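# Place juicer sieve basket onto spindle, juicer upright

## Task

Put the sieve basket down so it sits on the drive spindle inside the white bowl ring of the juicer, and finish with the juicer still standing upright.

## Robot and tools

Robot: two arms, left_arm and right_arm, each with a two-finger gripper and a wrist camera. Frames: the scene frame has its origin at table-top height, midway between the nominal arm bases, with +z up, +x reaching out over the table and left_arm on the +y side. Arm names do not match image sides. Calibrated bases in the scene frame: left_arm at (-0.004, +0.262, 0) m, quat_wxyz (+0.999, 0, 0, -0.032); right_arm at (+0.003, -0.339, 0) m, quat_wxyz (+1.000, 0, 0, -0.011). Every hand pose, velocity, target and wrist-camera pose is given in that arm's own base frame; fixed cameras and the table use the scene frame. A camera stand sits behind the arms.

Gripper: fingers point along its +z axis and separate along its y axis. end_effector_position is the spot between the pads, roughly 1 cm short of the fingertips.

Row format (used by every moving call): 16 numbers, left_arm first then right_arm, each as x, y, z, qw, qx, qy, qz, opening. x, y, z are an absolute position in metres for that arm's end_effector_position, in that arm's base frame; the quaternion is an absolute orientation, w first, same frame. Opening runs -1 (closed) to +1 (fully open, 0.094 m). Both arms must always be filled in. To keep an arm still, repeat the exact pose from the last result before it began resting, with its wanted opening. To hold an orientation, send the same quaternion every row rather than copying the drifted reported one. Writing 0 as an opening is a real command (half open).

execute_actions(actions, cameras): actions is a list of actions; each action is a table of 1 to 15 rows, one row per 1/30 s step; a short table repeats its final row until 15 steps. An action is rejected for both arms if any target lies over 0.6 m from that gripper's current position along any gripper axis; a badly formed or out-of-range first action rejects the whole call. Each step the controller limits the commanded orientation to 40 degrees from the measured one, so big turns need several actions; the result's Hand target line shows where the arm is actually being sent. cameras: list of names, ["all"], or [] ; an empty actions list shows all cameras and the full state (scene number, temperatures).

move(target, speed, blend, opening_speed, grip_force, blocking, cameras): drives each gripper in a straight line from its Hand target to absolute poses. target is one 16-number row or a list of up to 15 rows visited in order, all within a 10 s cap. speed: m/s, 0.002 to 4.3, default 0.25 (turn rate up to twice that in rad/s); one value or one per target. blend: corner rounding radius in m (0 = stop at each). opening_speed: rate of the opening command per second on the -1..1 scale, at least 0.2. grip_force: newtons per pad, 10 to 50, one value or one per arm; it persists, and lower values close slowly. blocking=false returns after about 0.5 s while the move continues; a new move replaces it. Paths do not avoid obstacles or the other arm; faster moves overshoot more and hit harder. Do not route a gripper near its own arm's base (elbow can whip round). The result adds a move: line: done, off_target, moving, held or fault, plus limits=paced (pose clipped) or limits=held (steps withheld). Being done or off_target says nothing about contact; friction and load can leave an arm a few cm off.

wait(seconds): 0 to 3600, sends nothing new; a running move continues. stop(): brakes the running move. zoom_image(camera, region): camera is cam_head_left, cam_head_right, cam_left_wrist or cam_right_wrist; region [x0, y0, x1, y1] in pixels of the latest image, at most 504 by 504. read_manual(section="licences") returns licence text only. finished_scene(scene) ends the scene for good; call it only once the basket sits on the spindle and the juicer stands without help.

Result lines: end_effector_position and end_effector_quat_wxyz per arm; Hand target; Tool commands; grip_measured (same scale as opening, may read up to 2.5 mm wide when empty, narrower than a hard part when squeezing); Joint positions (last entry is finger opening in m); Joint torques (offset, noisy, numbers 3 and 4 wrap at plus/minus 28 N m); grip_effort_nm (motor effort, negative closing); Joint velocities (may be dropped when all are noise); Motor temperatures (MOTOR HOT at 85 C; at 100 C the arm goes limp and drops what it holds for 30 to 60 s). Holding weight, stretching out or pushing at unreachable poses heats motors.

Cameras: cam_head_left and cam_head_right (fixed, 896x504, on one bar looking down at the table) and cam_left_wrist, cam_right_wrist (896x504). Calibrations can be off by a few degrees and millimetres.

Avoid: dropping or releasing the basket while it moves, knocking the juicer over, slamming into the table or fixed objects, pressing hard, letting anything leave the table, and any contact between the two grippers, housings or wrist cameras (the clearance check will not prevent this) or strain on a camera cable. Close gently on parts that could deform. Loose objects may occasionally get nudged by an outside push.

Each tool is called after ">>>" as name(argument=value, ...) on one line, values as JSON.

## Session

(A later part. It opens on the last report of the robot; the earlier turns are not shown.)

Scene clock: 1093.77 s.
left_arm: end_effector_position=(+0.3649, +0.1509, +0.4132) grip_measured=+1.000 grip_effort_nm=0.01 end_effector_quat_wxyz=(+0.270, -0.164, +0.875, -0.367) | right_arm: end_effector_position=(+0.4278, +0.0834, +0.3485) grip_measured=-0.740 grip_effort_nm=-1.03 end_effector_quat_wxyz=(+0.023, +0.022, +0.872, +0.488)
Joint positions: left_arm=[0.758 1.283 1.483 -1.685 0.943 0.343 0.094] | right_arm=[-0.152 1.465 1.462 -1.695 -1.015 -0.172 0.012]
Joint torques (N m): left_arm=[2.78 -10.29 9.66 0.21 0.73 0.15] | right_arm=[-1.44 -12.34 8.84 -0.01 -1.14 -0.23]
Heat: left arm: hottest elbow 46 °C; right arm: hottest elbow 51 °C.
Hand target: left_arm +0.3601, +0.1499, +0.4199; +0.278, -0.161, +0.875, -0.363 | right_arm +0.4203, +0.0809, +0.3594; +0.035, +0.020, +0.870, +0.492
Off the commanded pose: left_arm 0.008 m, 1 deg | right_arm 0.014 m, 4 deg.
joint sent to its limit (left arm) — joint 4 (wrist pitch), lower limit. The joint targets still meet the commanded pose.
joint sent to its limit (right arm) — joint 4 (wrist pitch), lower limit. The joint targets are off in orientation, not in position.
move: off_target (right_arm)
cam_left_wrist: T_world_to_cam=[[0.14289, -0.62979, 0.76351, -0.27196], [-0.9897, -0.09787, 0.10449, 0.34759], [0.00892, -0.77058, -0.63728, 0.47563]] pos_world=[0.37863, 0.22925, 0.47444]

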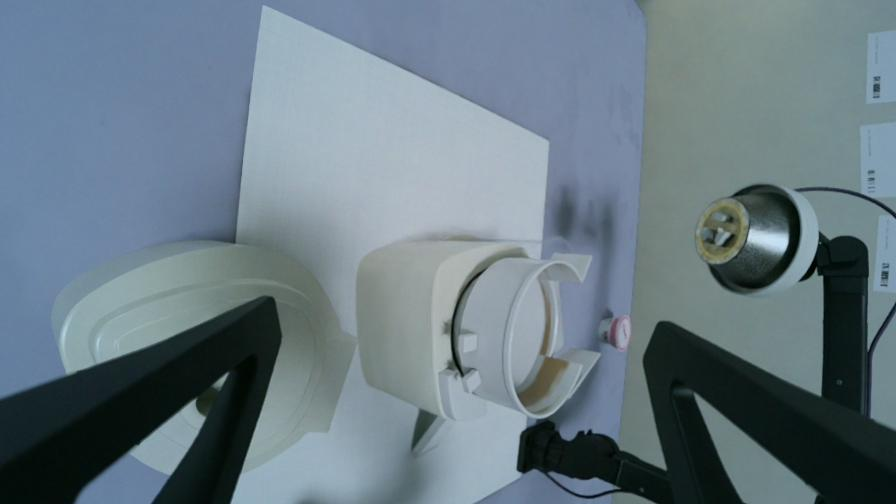

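>>> move(target=[[0.36,0.15,0.42,0.277,-0.161,0.875,-0.364,1,0.42,0.15,0.45,0,0.07,0.991,0.08,-0.95],[0.36,0.15,0.42,0.277,-0.161,0.875,-0.364,1,0.291,0.335,0.45,0,0.07,0.991,0.08,-0.95],[0.36,0.15,0.42,0.277,-0.161,0.875,-0.364,1,0.291,0.335,0.34,0,0.07,0.993,0.09,-0.95],[0.36,0.15,0.42,0.277,-0.161,0.875,-0.364,1,0.289,0.335,0.285,0.01,0.07,0.993,0.09,-0.95]], speed=0.12, cameras=["cam_head_left","cam_left_wrist"])

>>> zoom_image(camera="cam_head_left", region=[340, 260, 500, 400])

>>> zoom_image(camera="cam_left_wrist", region=[460, 220, 660, 420])

Scene clock: 1124.23 s.
left_arm: end_effector_position=(+0.3649, +0.1509, +0.4132) grip_measured=+1.000 grip_effort_nm=0.02 end_effector_quat_wxyz=(+0.270, -0.164, +0.875, -0.367) | right_arm: end_effector_position=(+0.2925, +0.3322, +0.2750) grip_measured=-0.740 grip_effort_nm=-1.03 end_effector_quat_wxyz=(-0.003, +0.074, +0.994, +0.074)
Joint positions: left_arm=[0.758 1.283 1.483 -1.685 0.943 0.343 0.094] | right_arm=[0.811 1.422 1.436 -1.473 -0.098 0.966 0.012]
Joint torques (N m): left_arm=[2.78 -10.64 9.91 0.25 0.72 0.08] | right_arm=[0.32 -11.99 9.51 1.74 0.02 -0.04]
Heat: left arm: hottest elbow 46 °C; right arm: hottest elbow 50 °C.
Hand target: left_arm +0.3601, +0.1499, +0.4199; +0.278, -0.161, +0.875, -0.363 | right_arm +0.2890, +0.3349, +0.2850; +0.010, +0.070, +0.993, +0.090
Off the commanded pose: left_arm 0.008 m, 1 deg | right_arm 0.011 m, 2 deg.
joint sent to its limit (left arm) — joint 4 (wrist pitch), lower limit. The joint targets still meet the commanded pose.
move: off_target (right_arm)
cam_left_wrist: T_world_to_cam=[[0.14289, -0.62979, 0.76351, -0.27196], [-0.9897, -0.09787, 0.10449, 0.34759], [0.00892, -0.77058, -0.63728, 0.47563]] pos_world=[0.37863, 0.22925, 0.47444]

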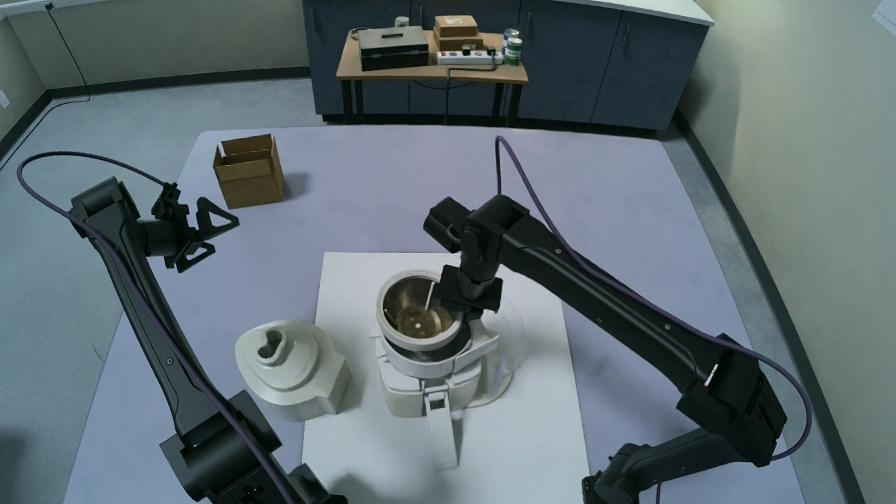

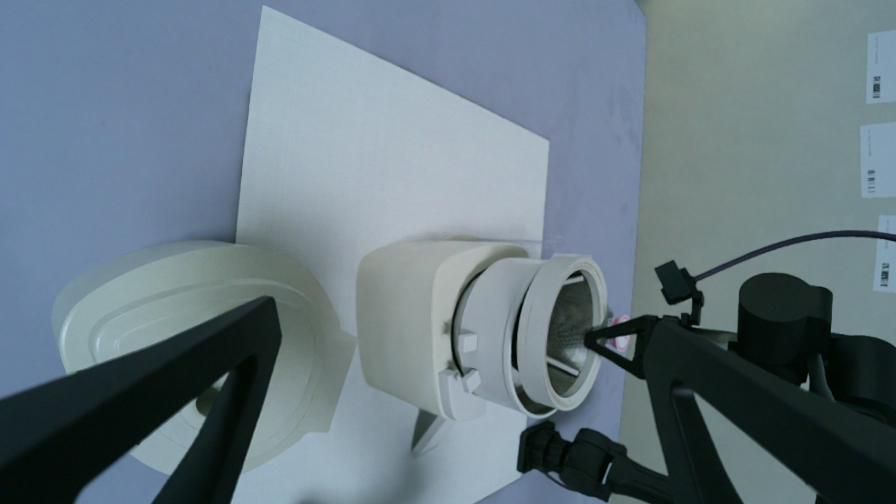

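Scaled by 3.150 from the camera's image (finer frame: 1280x720).

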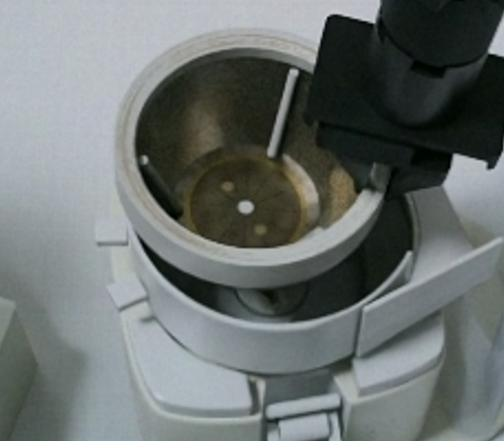

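Scaled by 2.520 from the camera's image (finer frame: 1280x720).

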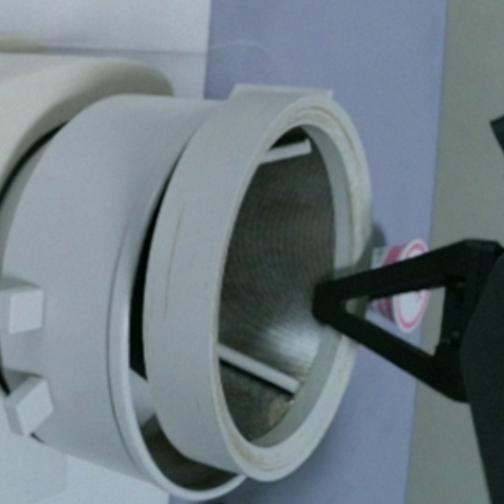

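>>> move(target=[[0.36,0.15,0.42,0.277,-0.161,0.875,-0.364,1,0.280,0.328,0.29,0.01,0.07,0.993,0.09,-0.95],[0.36,0.15,0.42,0.277,-0.161,0.875,-0.364,1,0.281,0.329,0.255,0.01,0.07,0.993,0.09,-0.95]], speed=0.06, cameras=["cam_head_left","cam_left_wrist"])

>>> zoom_image(camera="cam_head_left", region=[340, 260, 500, 400])

>>> zoom_image(camera="cam_left_wrist", region=[460, 220, 660, 420])

Scene clock: 1132.73 s.
left_arm: end_effector_position=(+0.3649, +0.1509, +0.4132) grip_measured=+1.000 grip_effort_nm=0.01 end_effector_quat_wxyz=(+0.270, -0.164, +0.875, -0.367) | right_arm: end_effector_position=(+0.2837, +0.3248, +0.2590) grip_measured=-0.740 grip_effort_nm=-1.03 end_effector_quat_wxyz=(+0.007, +0.072, +0.994, +0.086)
Joint positions: left_arm=[0.758 1.283 1.483 -1.685 0.943 0.343 0.094] | right_arm=[0.815 1.372 1.342 -1.397 -0.097 0.966 0.012]
Joint torques (N m): left_arm=[2.26 -10.29 9.81 0.28 0.76 0.09] | right_arm=[0.5 -10.29 8.55 1.81 0.01 0.01]
Heat: left arm: hottest elbow 46 °C; right arm: hottest elbow 50 °C.
Hand target: left_arm +0.3601, +0.1499, +0.4199; +0.278, -0.161, +0.875, -0.363 | right_arm +0.2810, +0.3288, +0.2550; +0.010, +0.070, +0.993, +0.090
Off the commanded pose: left_arm 0.008 m, 1 deg | right_arm 0.006 m, 1 deg.
joint sent to its limit (left arm) — joint 4 (wrist pitch), lower limit. The joint targets still meet the commanded pose.
move: done
cam_left_wrist: T_world_to_cam=[[0.14289, -0.62979, 0.76351, -0.27196], [-0.9897, -0.09787, 0.10449, 0.34759], [0.00892, -0.77058, -0.63728, 0.47563]] pos_world=[0.37863, 0.22925, 0.47444]

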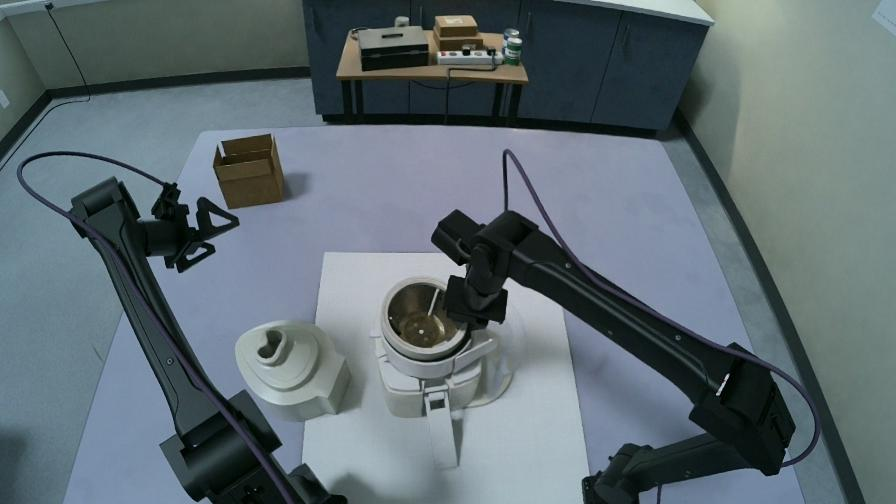

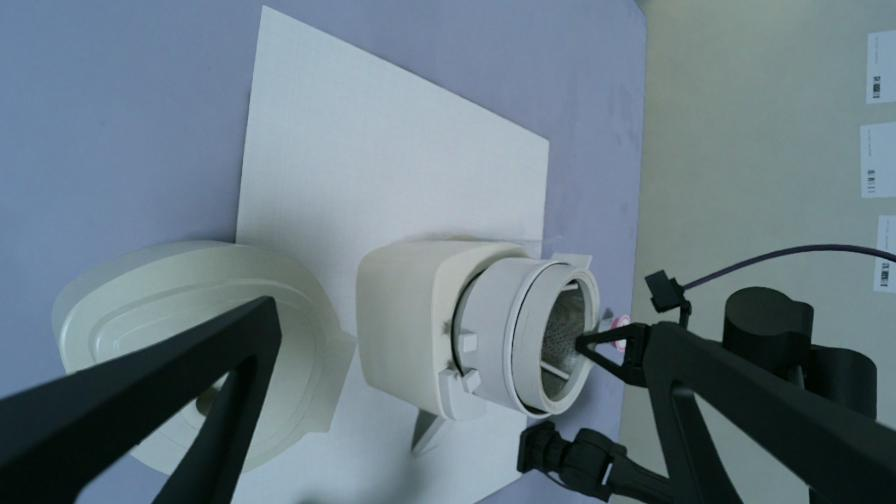

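Scaled by 3.150 from the camera's image (finer frame: 1280x720).

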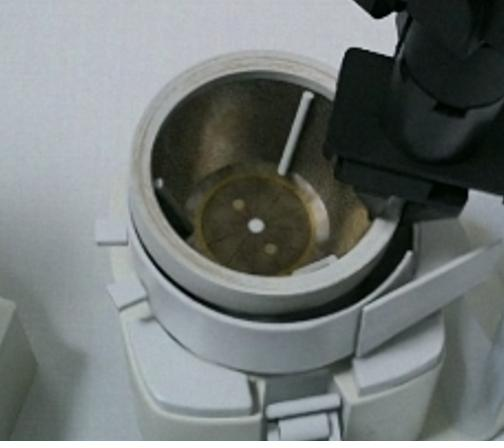

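Scaled by 2.520 from the camera's image (finer frame: 1280x720).

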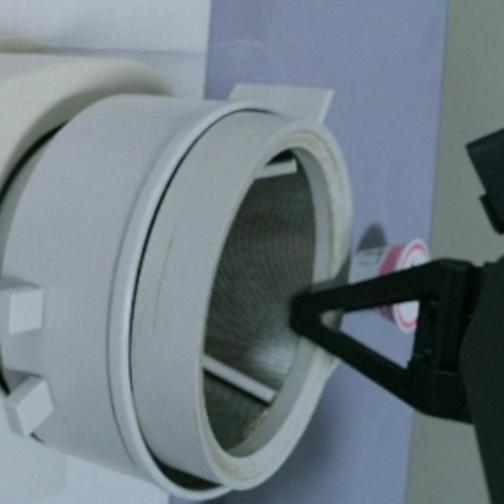

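>>> move(target=[[0.36,0.15,0.42,0.277,-0.161,0.875,-0.364,1,0.280,0.327,0.258,0.0,0.07,0.996,0.05,-0.95],[0.36,0.15,0.42,0.277,-0.161,0.875,-0.364,1,0.279,0.327,0.235,0.0,0.07,0.996,0.05,-0.95]], speed=0.04, cameras=["cam_head_left","cam_left_wrist"])

>>> zoom_image(camera="cam_head_left", region=[340, 260, 500, 400])

>>> zoom_image(camera="cam_left_wrist", region=[460, 220, 660, 420])

Scene clock: 1144.47 s.
left_arm: end_effector_position=(+0.3649, +0.1509, +0.4132) grip_measured=+1.000 grip_effort_nm=0.02 end_effector_quat_wxyz=(+0.270, -0.164, +0.875, -0.367) | right_arm: end_effector_position=(+0.2807, +0.3212, +0.2341) grip_measured=-0.740 grip_effort_nm=-1.03 end_effector_quat_wxyz=(-0.006, +0.070, +0.997, +0.043)
Joint positions: left_arm=[0.758 1.283 1.483 -1.685 0.943 0.343 0.094] | right_arm=[0.828 1.418 1.329 -1.422 -0.063 0.97 0.012]
Joint torques (N m): left_arm=[2.37 -9.93 10 0.16 0.74 0.11] | right_arm=[0.21 -10.17 9.36 1.72 0.06 0.04]
Heat: left arm: hottest elbow 47 °C; right arm: hottest elbow 48 °C.
Hand target: left_arm +0.3601, +0.1499, +0.4199; +0.278, -0.161, +0.875, -0.363 | right_arm +0.2789, +0.3269, +0.2350; +0.000, +0.070, +0.996, +0.050
Off the commanded pose: left_arm 0.008 m, 1 deg | right_arm 0.006 m, 1 deg.
joint sent to its limit (left arm) — joint 4 (wrist pitch), lower limit. The joint targets still meet the commanded pose.
move: done
cam_left_wrist: T_world_to_cam=[[0.14289, -0.62979, 0.76351, -0.27196], [-0.9897, -0.09787, 0.10449, 0.34759], [0.00892, -0.77058, -0.63728, 0.47563]] pos_world=[0.37863, 0.22925, 0.47444]

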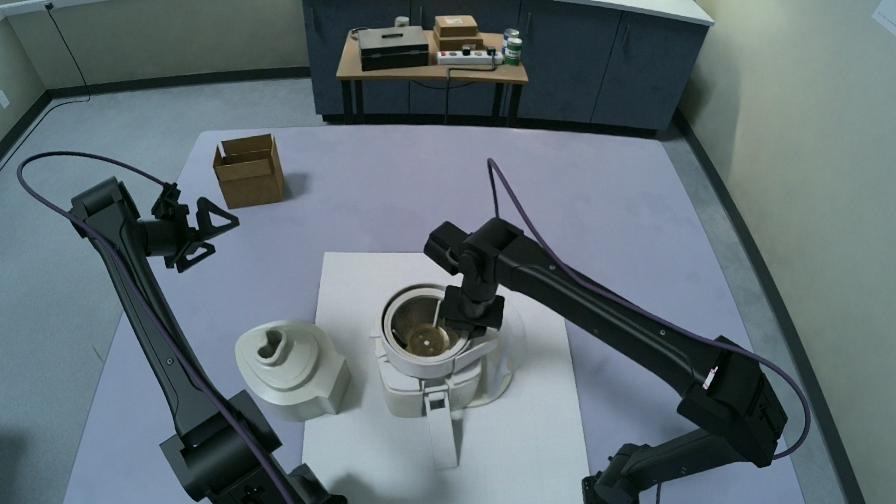

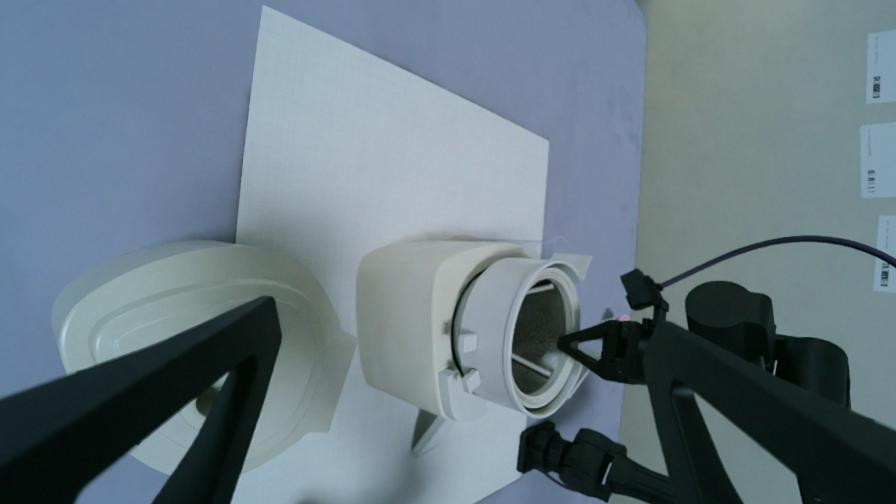

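Scaled by 3.150 from the camera's image (finer frame: 1280x720).

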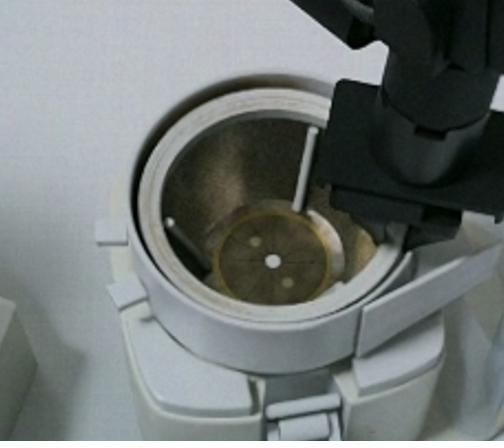

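Scaled by 2.520 from the camera's image (finer frame: 1280x720).

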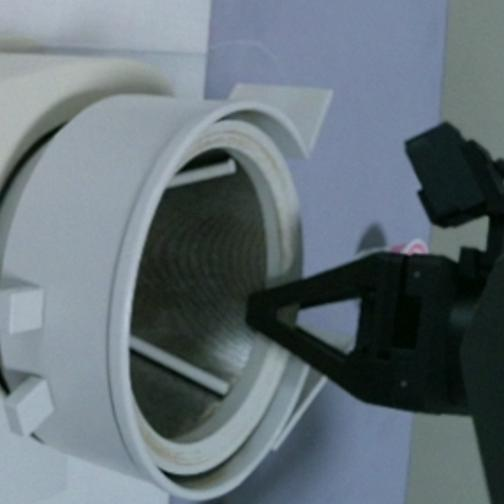

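>>> move(target=[[0.36,0.15,0.42,0.277,-0.161,0.875,-0.364,1,0.280,0.328,0.195,0.0,0.07,0.996,0.06,-0.95]], speed=0.03, cameras=["cam_head_left","cam_left_wrist"])

>>> zoom_image(camera="cam_head_left", region=[340, 260, 500, 400])

>>> zoom_image(camera="cam_left_wrist", region=[460, 220, 660, 420])

Scene clock: 1153.97 s.
left_arm: end_effector_position=(+0.3649, +0.1509, +0.4132) grip_measured=+1.000 grip_effort_nm=0.02 end_effector_quat_wxyz=(+0.270, -0.164, +0.875, -0.367) | right_arm: end_effector_position=(+0.2788, +0.3197, +0.2184) grip_measured=-0.740 grip_effort_nm=-1.03 end_effector_quat_wxyz=(+0.008, +0.069, +0.996, +0.062)
Joint positions: left_arm=[0.758 1.283 1.483 -1.685 0.943 0.343 0.094] | right_arm=[0.828 1.386 1.253 -1.331 -0.065 0.97 0.012]
Joint torques (N m): left_arm=[2.2 -9.82 9.91 0.2 0.71 0.1] | right_arm=[0.56 -7.12 7.46 2.73 -0.34 0.03]
Heat: left arm: hottest elbow 47 °C; right arm: hottest elbow 48 °C.
Hand target: left_arm +0.3601, +0.1499, +0.4199; +0.278, -0.161, +0.875, -0.363 | right_arm +0.2792, +0.3269, +0.1956; +0.000, +0.070, +0.996, +0.060
Off the commanded pose: left_arm 0.008 m, 1 deg | right_arm 0.025 m, 1 deg.
joint sent to its limit (left arm) — joint 4 (wrist pitch), lower limit. The joint targets still meet the commanded pose.
move: off_target (right_arm)
cam_left_wrist: T_world_to_cam=[[0.14289, -0.62979, 0.76351, -0.27196], [-0.9897, -0.09787, 0.10449, 0.34759], [0.00892, -0.77058, -0.63728, 0.47563]] pos_world=[0.37863, 0.22925, 0.47444]

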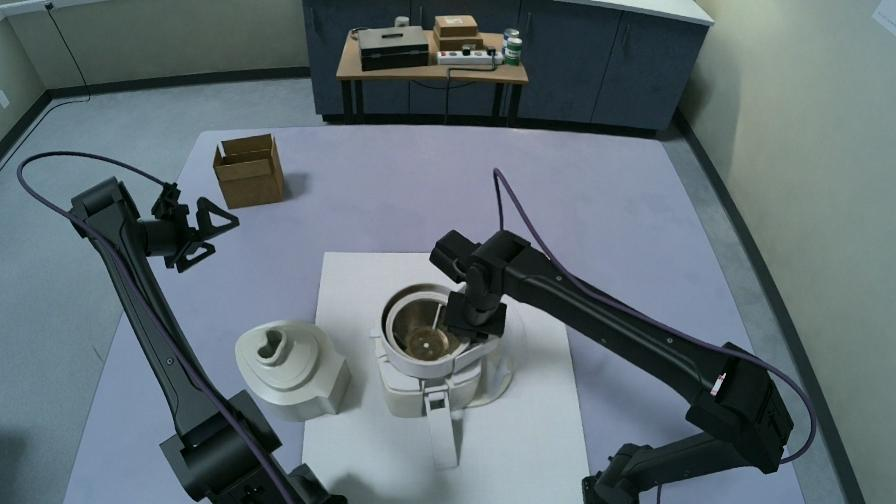

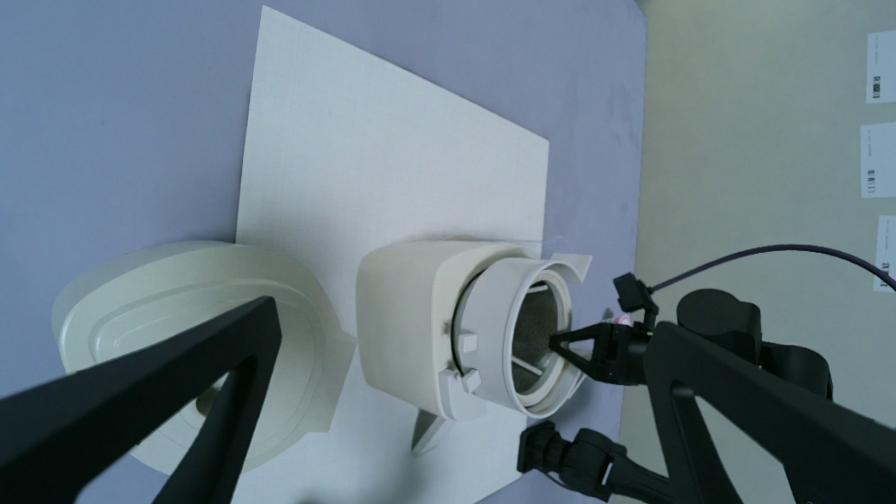

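Scaled by 3.150 from the camera's image (finer frame: 1280x720).

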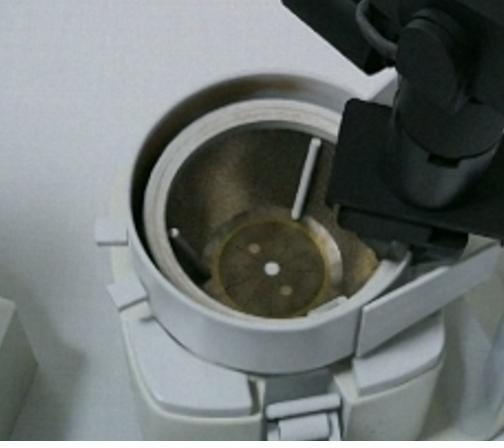

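Scaled by 2.520 from the camera's image (finer frame: 1280x720).

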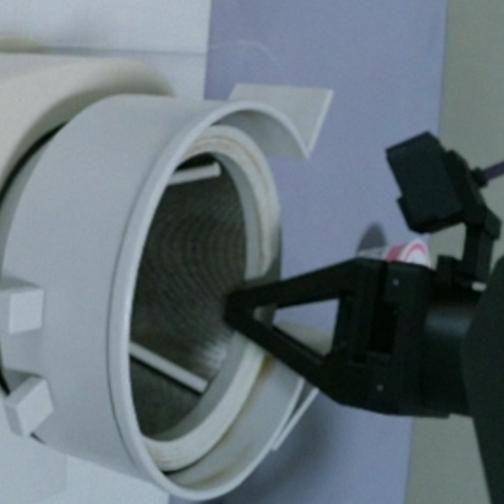

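>>> move(target=[[0.36,0.15,0.42,0.277,-0.161,0.875,-0.364,1,0.287,0.330,0.215,0.0,0.07,0.996,0.06,-0.95],[0.36,0.15,0.42,0.277,-0.161,0.875,-0.364,1,0.287,0.330,0.195,0.0,0.07,0.996,0.06,-0.95]], speed=0.03, cameras=["cam_head_left","cam_left_wrist"])

>>> zoom_image(camera="cam_head_left", region=[340, 260, 500, 400])

>>> zoom_image(camera="cam_left_wrist", region=[460, 220, 660, 420])

Scene clock: 1161.40 s.
left_arm: end_effector_position=(+0.3649, +0.1509, +0.4132) grip_measured=+1.000 grip_effort_nm=0.02 end_effector_quat_wxyz=(+0.270, -0.164, +0.875, -0.367) | right_arm: end_effector_position=(+0.2787, +0.3195, +0.2186) grip_measured=-0.740 grip_effort_nm=-1.03 end_effector_quat_wxyz=(+0.007, +0.069, +0.996, +0.063)
Joint positions: left_arm=[0.758 1.283 1.483 -1.685 0.943 0.343 0.094] | right_arm=[0.827 1.385 1.253 -1.331 -0.066 0.97 0.012]
Joint torques (N m): left_arm=[1.73 -10.81 9.92 0.38 0.72 0.1] | right_arm=[-0.62 -6.3 8.7 2.89 -0.31 -0.04]
Heat: left arm: hottest elbow 47 °C; right arm: hottest elbow 47 °C.
Hand target: left_arm +0.3601, +0.1499, +0.4199; +0.278, -0.161, +0.875, -0.363 | right_arm +0.2859, +0.3287, +0.1956; +0.000, +0.070, +0.996, +0.060
Off the commanded pose: left_arm 0.008 m, 1 deg | right_arm 0.027 m, 1 deg.
joint sent to its limit (left arm) — joint 4 (wrist pitch), lower limit. The joint targets still meet the commanded pose.
move: off_target (right_arm)
cam_left_wrist: T_world_to_cam=[[0.14289, -0.62979, 0.76351, -0.27196], [-0.9897, -0.09787, 0.10449, 0.34759], [0.00892, -0.77058, -0.63728, 0.47563]] pos_world=[0.37863, 0.22925, 0.47444]

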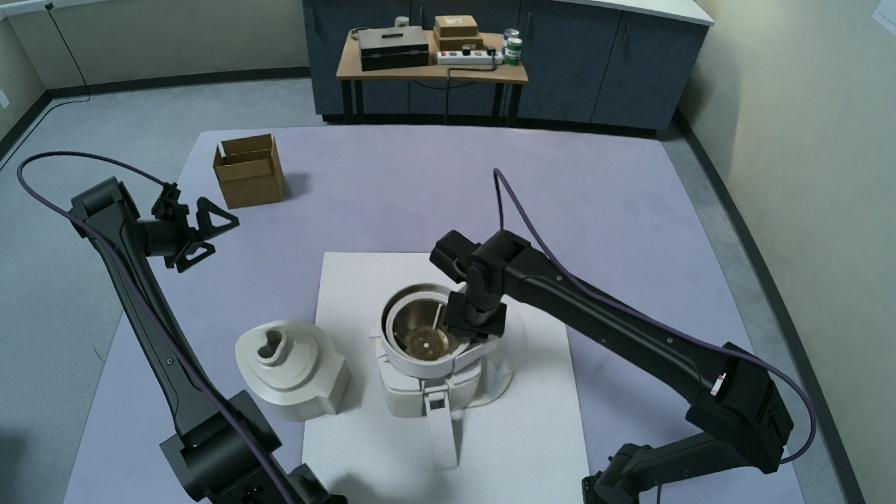

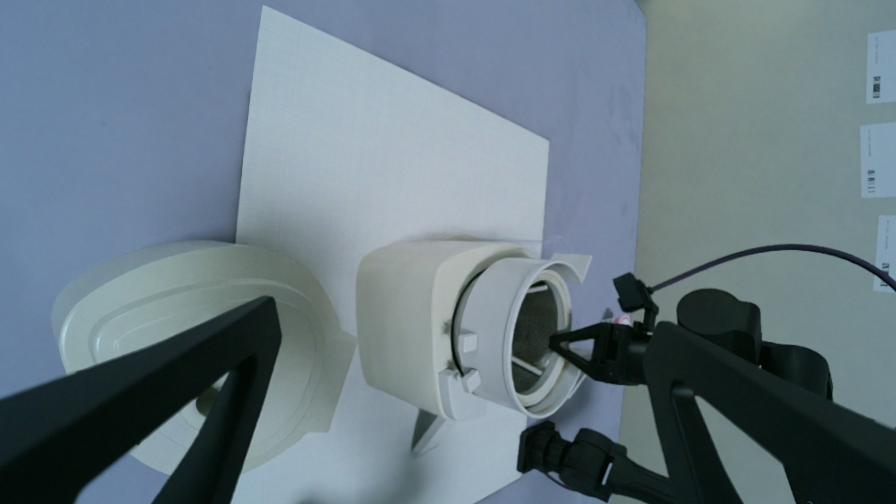

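Scaled by 3.150 from the camera's image (finer frame: 1280x720).

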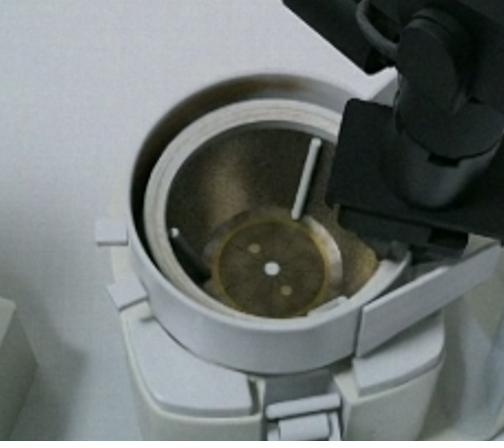

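Scaled by 2.520 from the camera's image (finer frame: 1280x720).

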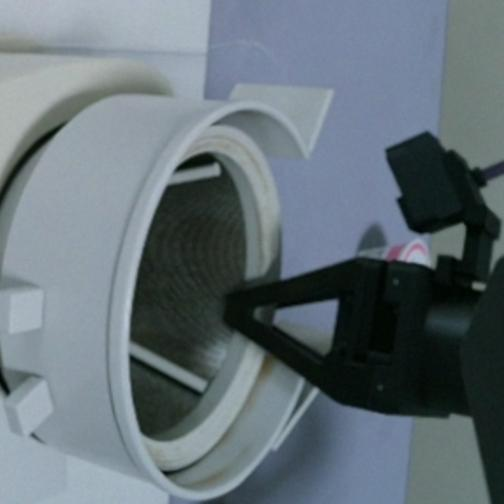

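>>> move(target=[[0.36,0.15,0.42,0.277,-0.161,0.875,-0.364,1,0.286,0.328,0.195,0.0,0.02,0.998,0.06,-0.95]], speed=0.03)

>>> move(target=[[0.36,0.15,0.42,0.277,-0.161,0.875,-0.364,1,0.278,0.328,0.195,0.0,0.13,0.99,0.06,-0.95]], speed=0.03)

Scene clock: 1169.57 s.
left_arm: end_effector_position=(+0.3649, +0.1509, +0.4132) grip_measured=+1.000 grip_effort_nm=0.01 end_effector_quat_wxyz=(+0.270, -0.164, +0.875, -0.367) | right_arm: end_effector_position=(+0.2824, +0.3185, +0.2186) grip_measured=-0.740 grip_effort_nm=-1.03 end_effector_quat_wxyz=(+0.012, +0.032, +0.997, +0.065)
Joint positions: left_arm=[0.758 1.283 1.483 -1.685 0.943 0.343 0.094] | right_arm=[0.819 1.386 1.253 -1.325 -0.067 0.888 0.012]
Joint torques (N m): left_arm=[2.43 -10.81 9.81 0.28 0.72 0.05] | right_arm=[-0.21 -6.77 8.39 2.47 -0.53 -0.27]
Heat: left arm: hottest elbow 47 °C; right arm: hottest elbow 47 °C.
Hand target: left_arm +0.3601, +0.1499, +0.4199; +0.278, -0.161, +0.875, -0.363 | right_arm +0.2850, +0.3269, +0.1956; +0.000, +0.020, +0.998, +0.060
Off the commanded pose: left_arm 0.008 m, 1 deg | right_arm 0.026 m, 2 deg.
joint sent to its limit (left arm) — joint 4 (wrist pitch), lower limit. The joint targets still meet the commanded pose.
move: off_target (right_arm)

Scene clock: 1173.63 s.
left_arm: end_effector_position=(+0.3649, +0.1509, +0.4132) grip_measured=+1.000 grip_effort_nm=0.01 end_effector_quat_wxyz=(+0.270, -0.164, +0.875, -0.367) | right_arm: end_effector_position=(+0.2779, +0.3184, +0.2174) grip_measured=-0.740 grip_effort_nm=-1.03 end_effector_quat_wxyz=(+0.003, +0.119, +0.991, +0.066)
Joint positions: left_arm=[0.758 1.283 1.483 -1.685 0.943 0.343 0.094] | right_arm=[0.825 1.38 1.244 -1.325 -0.072 1.068 0.012]
Joint torques (N m): left_arm=[2.9 -10.7 9.85 0.39 0.7 0.11] | right_arm=[0.73 -7.47 7.58 2.89 0.2 0.32]
Motor temperatures (°C): left_arm=[25 34 47 25 26 26 27] | right_arm=[25 32 46 23 27 25 29]
Heat: left arm: hottest elbow 47 °C; right arm: hottest elbow 46 °C.
Hand target: left_arm +0.3601, +0.1499, +0.4199; +0.278, -0.161, +0.875, -0.363 | right_arm +0.2771, +0.3269, +0.1955; +0.000, +0.130, +0.990, +0.060
Off the commanded pose: left_arm 0.008 m, 1 deg | right_arm 0.024 m, 1 deg.
joint sent to its limit (left arm) — joint 4 (wrist pitch), lower limit. The joint targets still meet the commanded pose.
move: off_target (right_arm)

>>> move(target=[[0.36,0.15,0.42,0.277,-0.161,0.875,-0.364,1,0.278,0.322,0.220,0.0,0.1,0.993,0.06,-0.95],[0.36,0.15,0.42,0.277,-0.161,0.875,-0.364,1,0.278,0.322,0.220,0.0,0.1,0.993,0.06,-0.6]], speed=0.03, opening_speed=0.2, cameras=["cam_head_left","cam_left_wrist","cam_right_wrist"])

>>> zoom_image(camera="cam_head_left", region=[340, 260, 500, 400])

>>> zoom_image(camera="cam_left_wrist", region=[460, 220, 660, 420])

Scene clock: 1183.27 s.
left_arm: end_effector_position=(+0.3649, +0.1509, +0.4132) grip_measured=+1.000 grip_effort_nm=0.01 end_effector_quat_wxyz=(+0.270, -0.164, +0.875, -0.367) | right_arm: end_effector_position=(+0.2768, +0.3175, +0.2171) grip_measured=-0.603 grip_effort_nm=0.12 end_effector_quat_wxyz=(+0.001, +0.108, +0.992, +0.064)
Joint positions: left_arm=[0.758 1.283 1.483 -1.685 0.943 0.343 0.094] | right_arm=[0.825 1.38 1.244 -1.33 -0.073 1.045 0.019]
Joint torques (N m): left_arm=[2.14 -10.4 9.77 0.23 0.72 0.07] | right_arm=[-0.09 -8 11.43 0.2 0.11 -0.16]
Heat: left arm: hottest elbow 47 °C; right arm: hottest elbow 47 °C.
Hand target: left_arm +0.3601, +0.1499, +0.4199; +0.278, -0.161, +0.875, -0.363 | right_arm +0.2779, +0.3219, +0.2199; +0.000, +0.100, +0.993, +0.060
Off the commanded pose: left_arm 0.008 m, 1 deg | right_arm 0.005 m, 1 deg.
joint sent to its limit (left arm) — joint 4 (wrist pitch), lower limit. The joint targets still meet the commanded pose.
move: done
cam_left_wrist: T_world_to_cam=[[0.14289, -0.62979, 0.76351, -0.27196], [-0.9897, -0.09787, 0.10449, 0.34759], [0.00892, -0.77058, -0.63728, 0.47563]] pos_world=[0.37863, 0.22925, 0.47444]
cam_right_wrist: T_world_to_cam=[[-0.14406, -0.97475, -0.17063, 0.39369], [-0.87278, 0.04389, 0.48614, 0.15154], [-0.46637, 0.21896, -0.85706, 0.34612]] pos_world=[0.3504, 0.30131, 0.29015]

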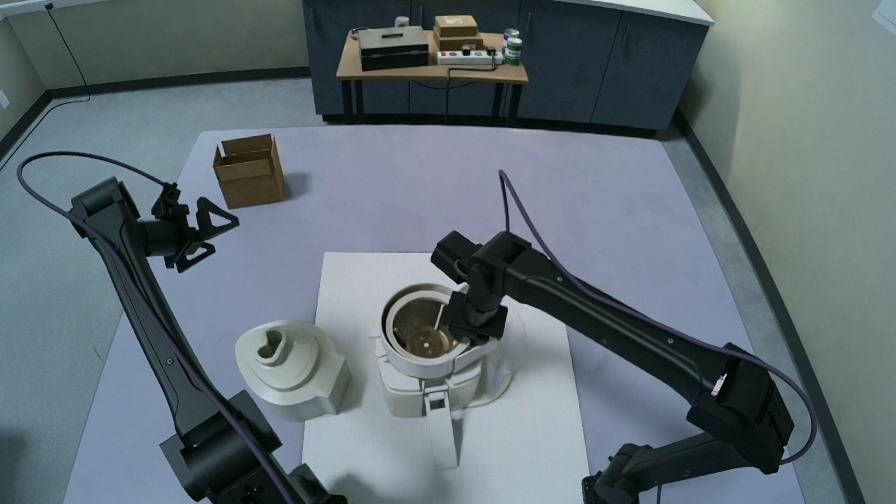

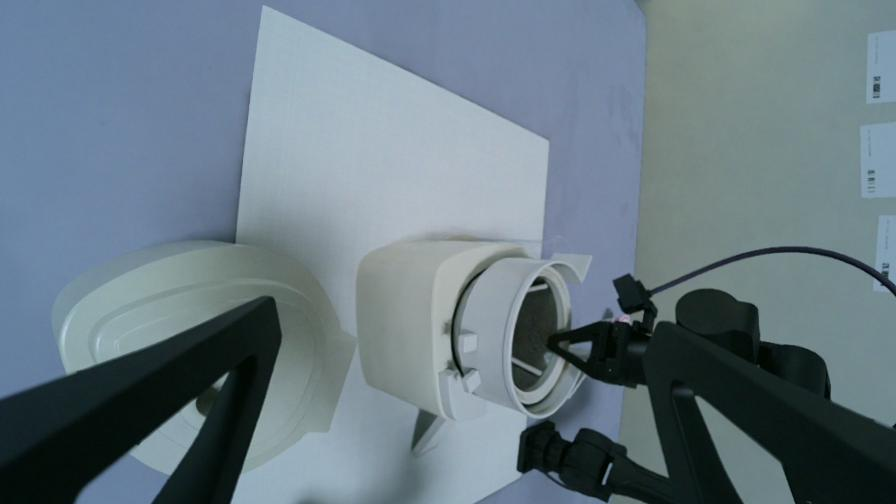

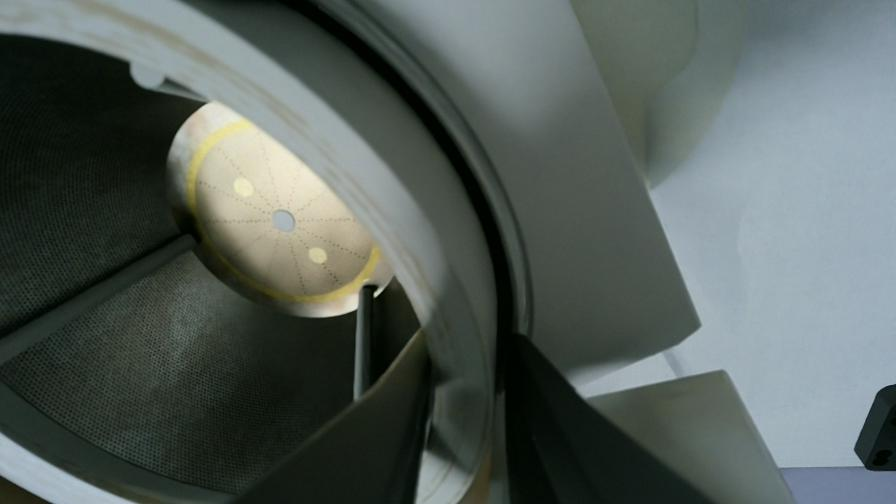

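Scaled by 3.150 from the camera's image (finer frame: 1280x720).

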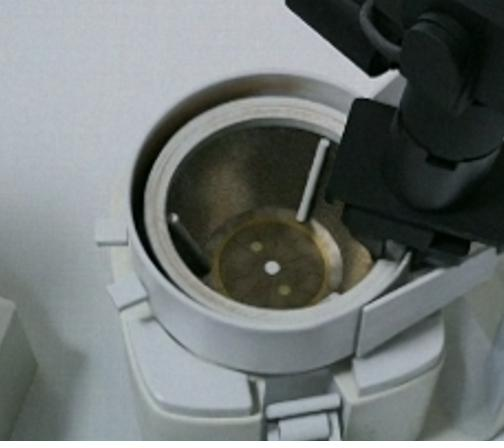

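Scaled by 2.520 from the camera's image (finer frame: 1280x720).

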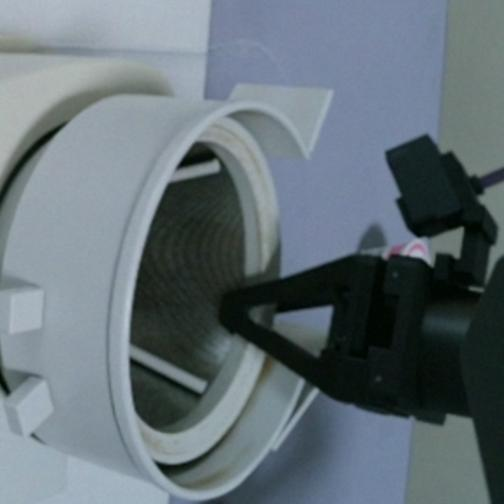

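>>> move(target=[[0.36,0.15,0.42,0.277,-0.161,0.875,-0.364,1,0.278,0.322,0.220,0.0,0.1,0.993,0.06,-0.35],[0.36,0.15,0.42,0.277,-0.161,0.875,-0.364,1,0.277,0.312,0.30,0.0,0.1,0.993,0.06,-0.35],[0.36,0.15,0.42,0.277,-0.161,0.875,-0.364,1,0.30,0.29,0.45,0.0,0.1,0.993,0.06,-0.35],[0.36,0.15,0.42,0.277,-0.161,0.875,-0.364,1,0.38,0.10,0.45,0.0,0,1,0,-0.35]], speed=0.1, opening_speed=0.3, cameras=["cam_head_left","cam_left_wrist","cam_head_right"])

>>> zoom_image(camera="cam_head_left", region=[340, 260, 500, 400])

>>> zoom_image(camera="cam_left_wrist", region=[460, 220, 660, 420])

Scene clock: 1198.23 s.
left_arm: end_effector_position=(+0.3649, +0.1509, +0.4132) grip_measured=+1.000 grip_effort_nm=0.01 end_effector_quat_wxyz=(+0.270, -0.164, +0.875, -0.367) | right_arm: end_effector_position=(+0.3819, +0.1030, +0.4435) grip_measured=-0.352 grip_effort_nm=0.08 end_effector_quat_wxyz=(+0.156, +0.004, +0.987, +0.045)
Joint positions: left_arm=[0.758 1.283 1.483 -1.685 0.943 0.343 0.094] | right_arm=[0.262 1.265 1.715 -1.696 -0.006 0.272 0.03]
Joint torques (N m): left_arm=[2.02 -10.87 9.92 0.13 0.73 0.14] | right_arm=[-0.85 -7.36 10.61 0.87 0.14 -0.2]
Heat: left arm: hottest elbow 47 °C; right arm: hottest elbow 49 °C.
Hand target: left_arm +0.3601, +0.1499, +0.4199; +0.278, -0.161, +0.875, -0.363 | right_arm +0.3801, +0.1001, +0.4492; +0.158, +0.001, +0.986, +0.043
Off the commanded pose: left_arm 0.008 m, 1 deg | right_arm 0.007 m, 19 deg.
joint sent to its limit (left arm) — joint 4 (wrist pitch), lower limit. The joint targets still meet the commanded pose.
joint sent to its limit (right arm) — joint 4 (wrist pitch), lower limit. The joint targets are off in orientation, not in position.
move: off_target (right_arm)
cam_left_wrist: T_world_to_cam=[[0.14289, -0.62979, 0.76351, -0.27196], [-0.9897, -0.09787, 0.10449, 0.34759], [0.00892, -0.77058, -0.63728, 0.47563]] pos_world=[0.37863, 0.22925, 0.47444]
Images, in order (width x height): cam_head_left 896x504, cam_head_right 896x504, cam_left_wrist 896x504.

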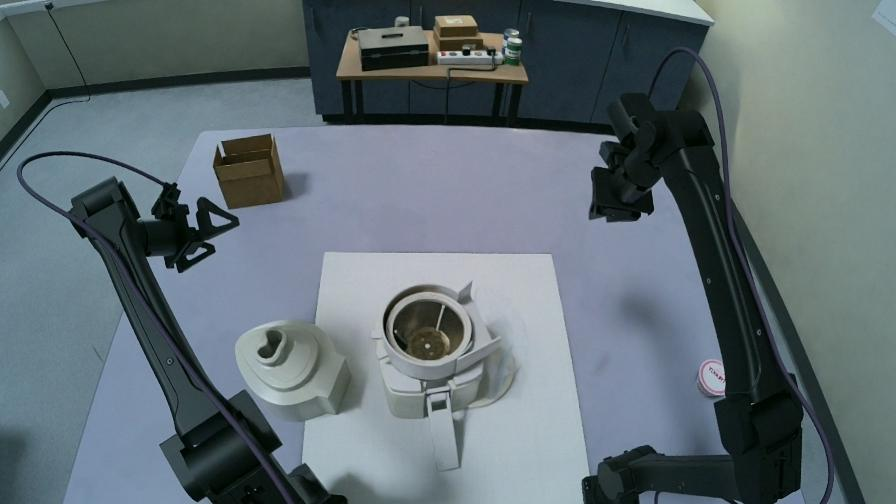

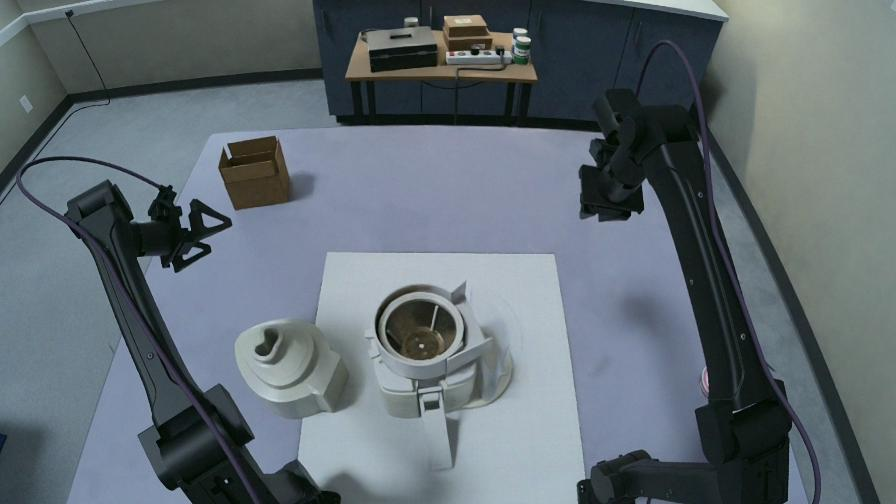

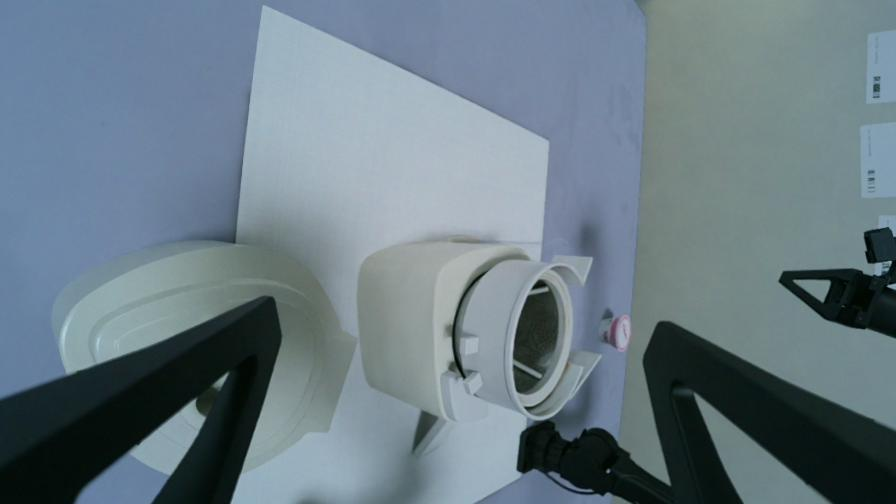

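Scaled by 3.150 from the camera's image (finer frame: 1280x720).

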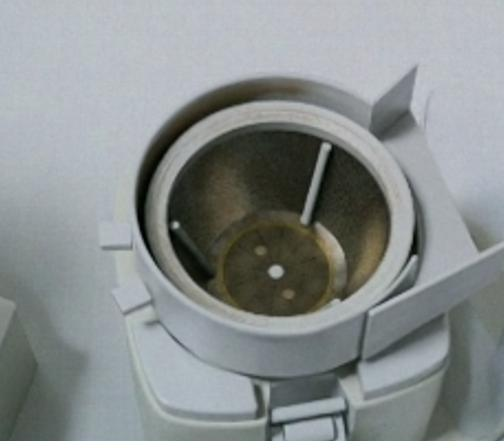

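Scaled by 2.520 from the camera's image (finer frame: 1280x720).

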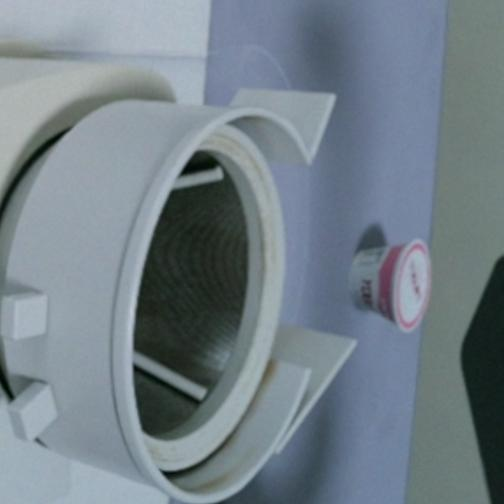

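>>> finished_scene(scene=2)

The scene is finished: the task was done.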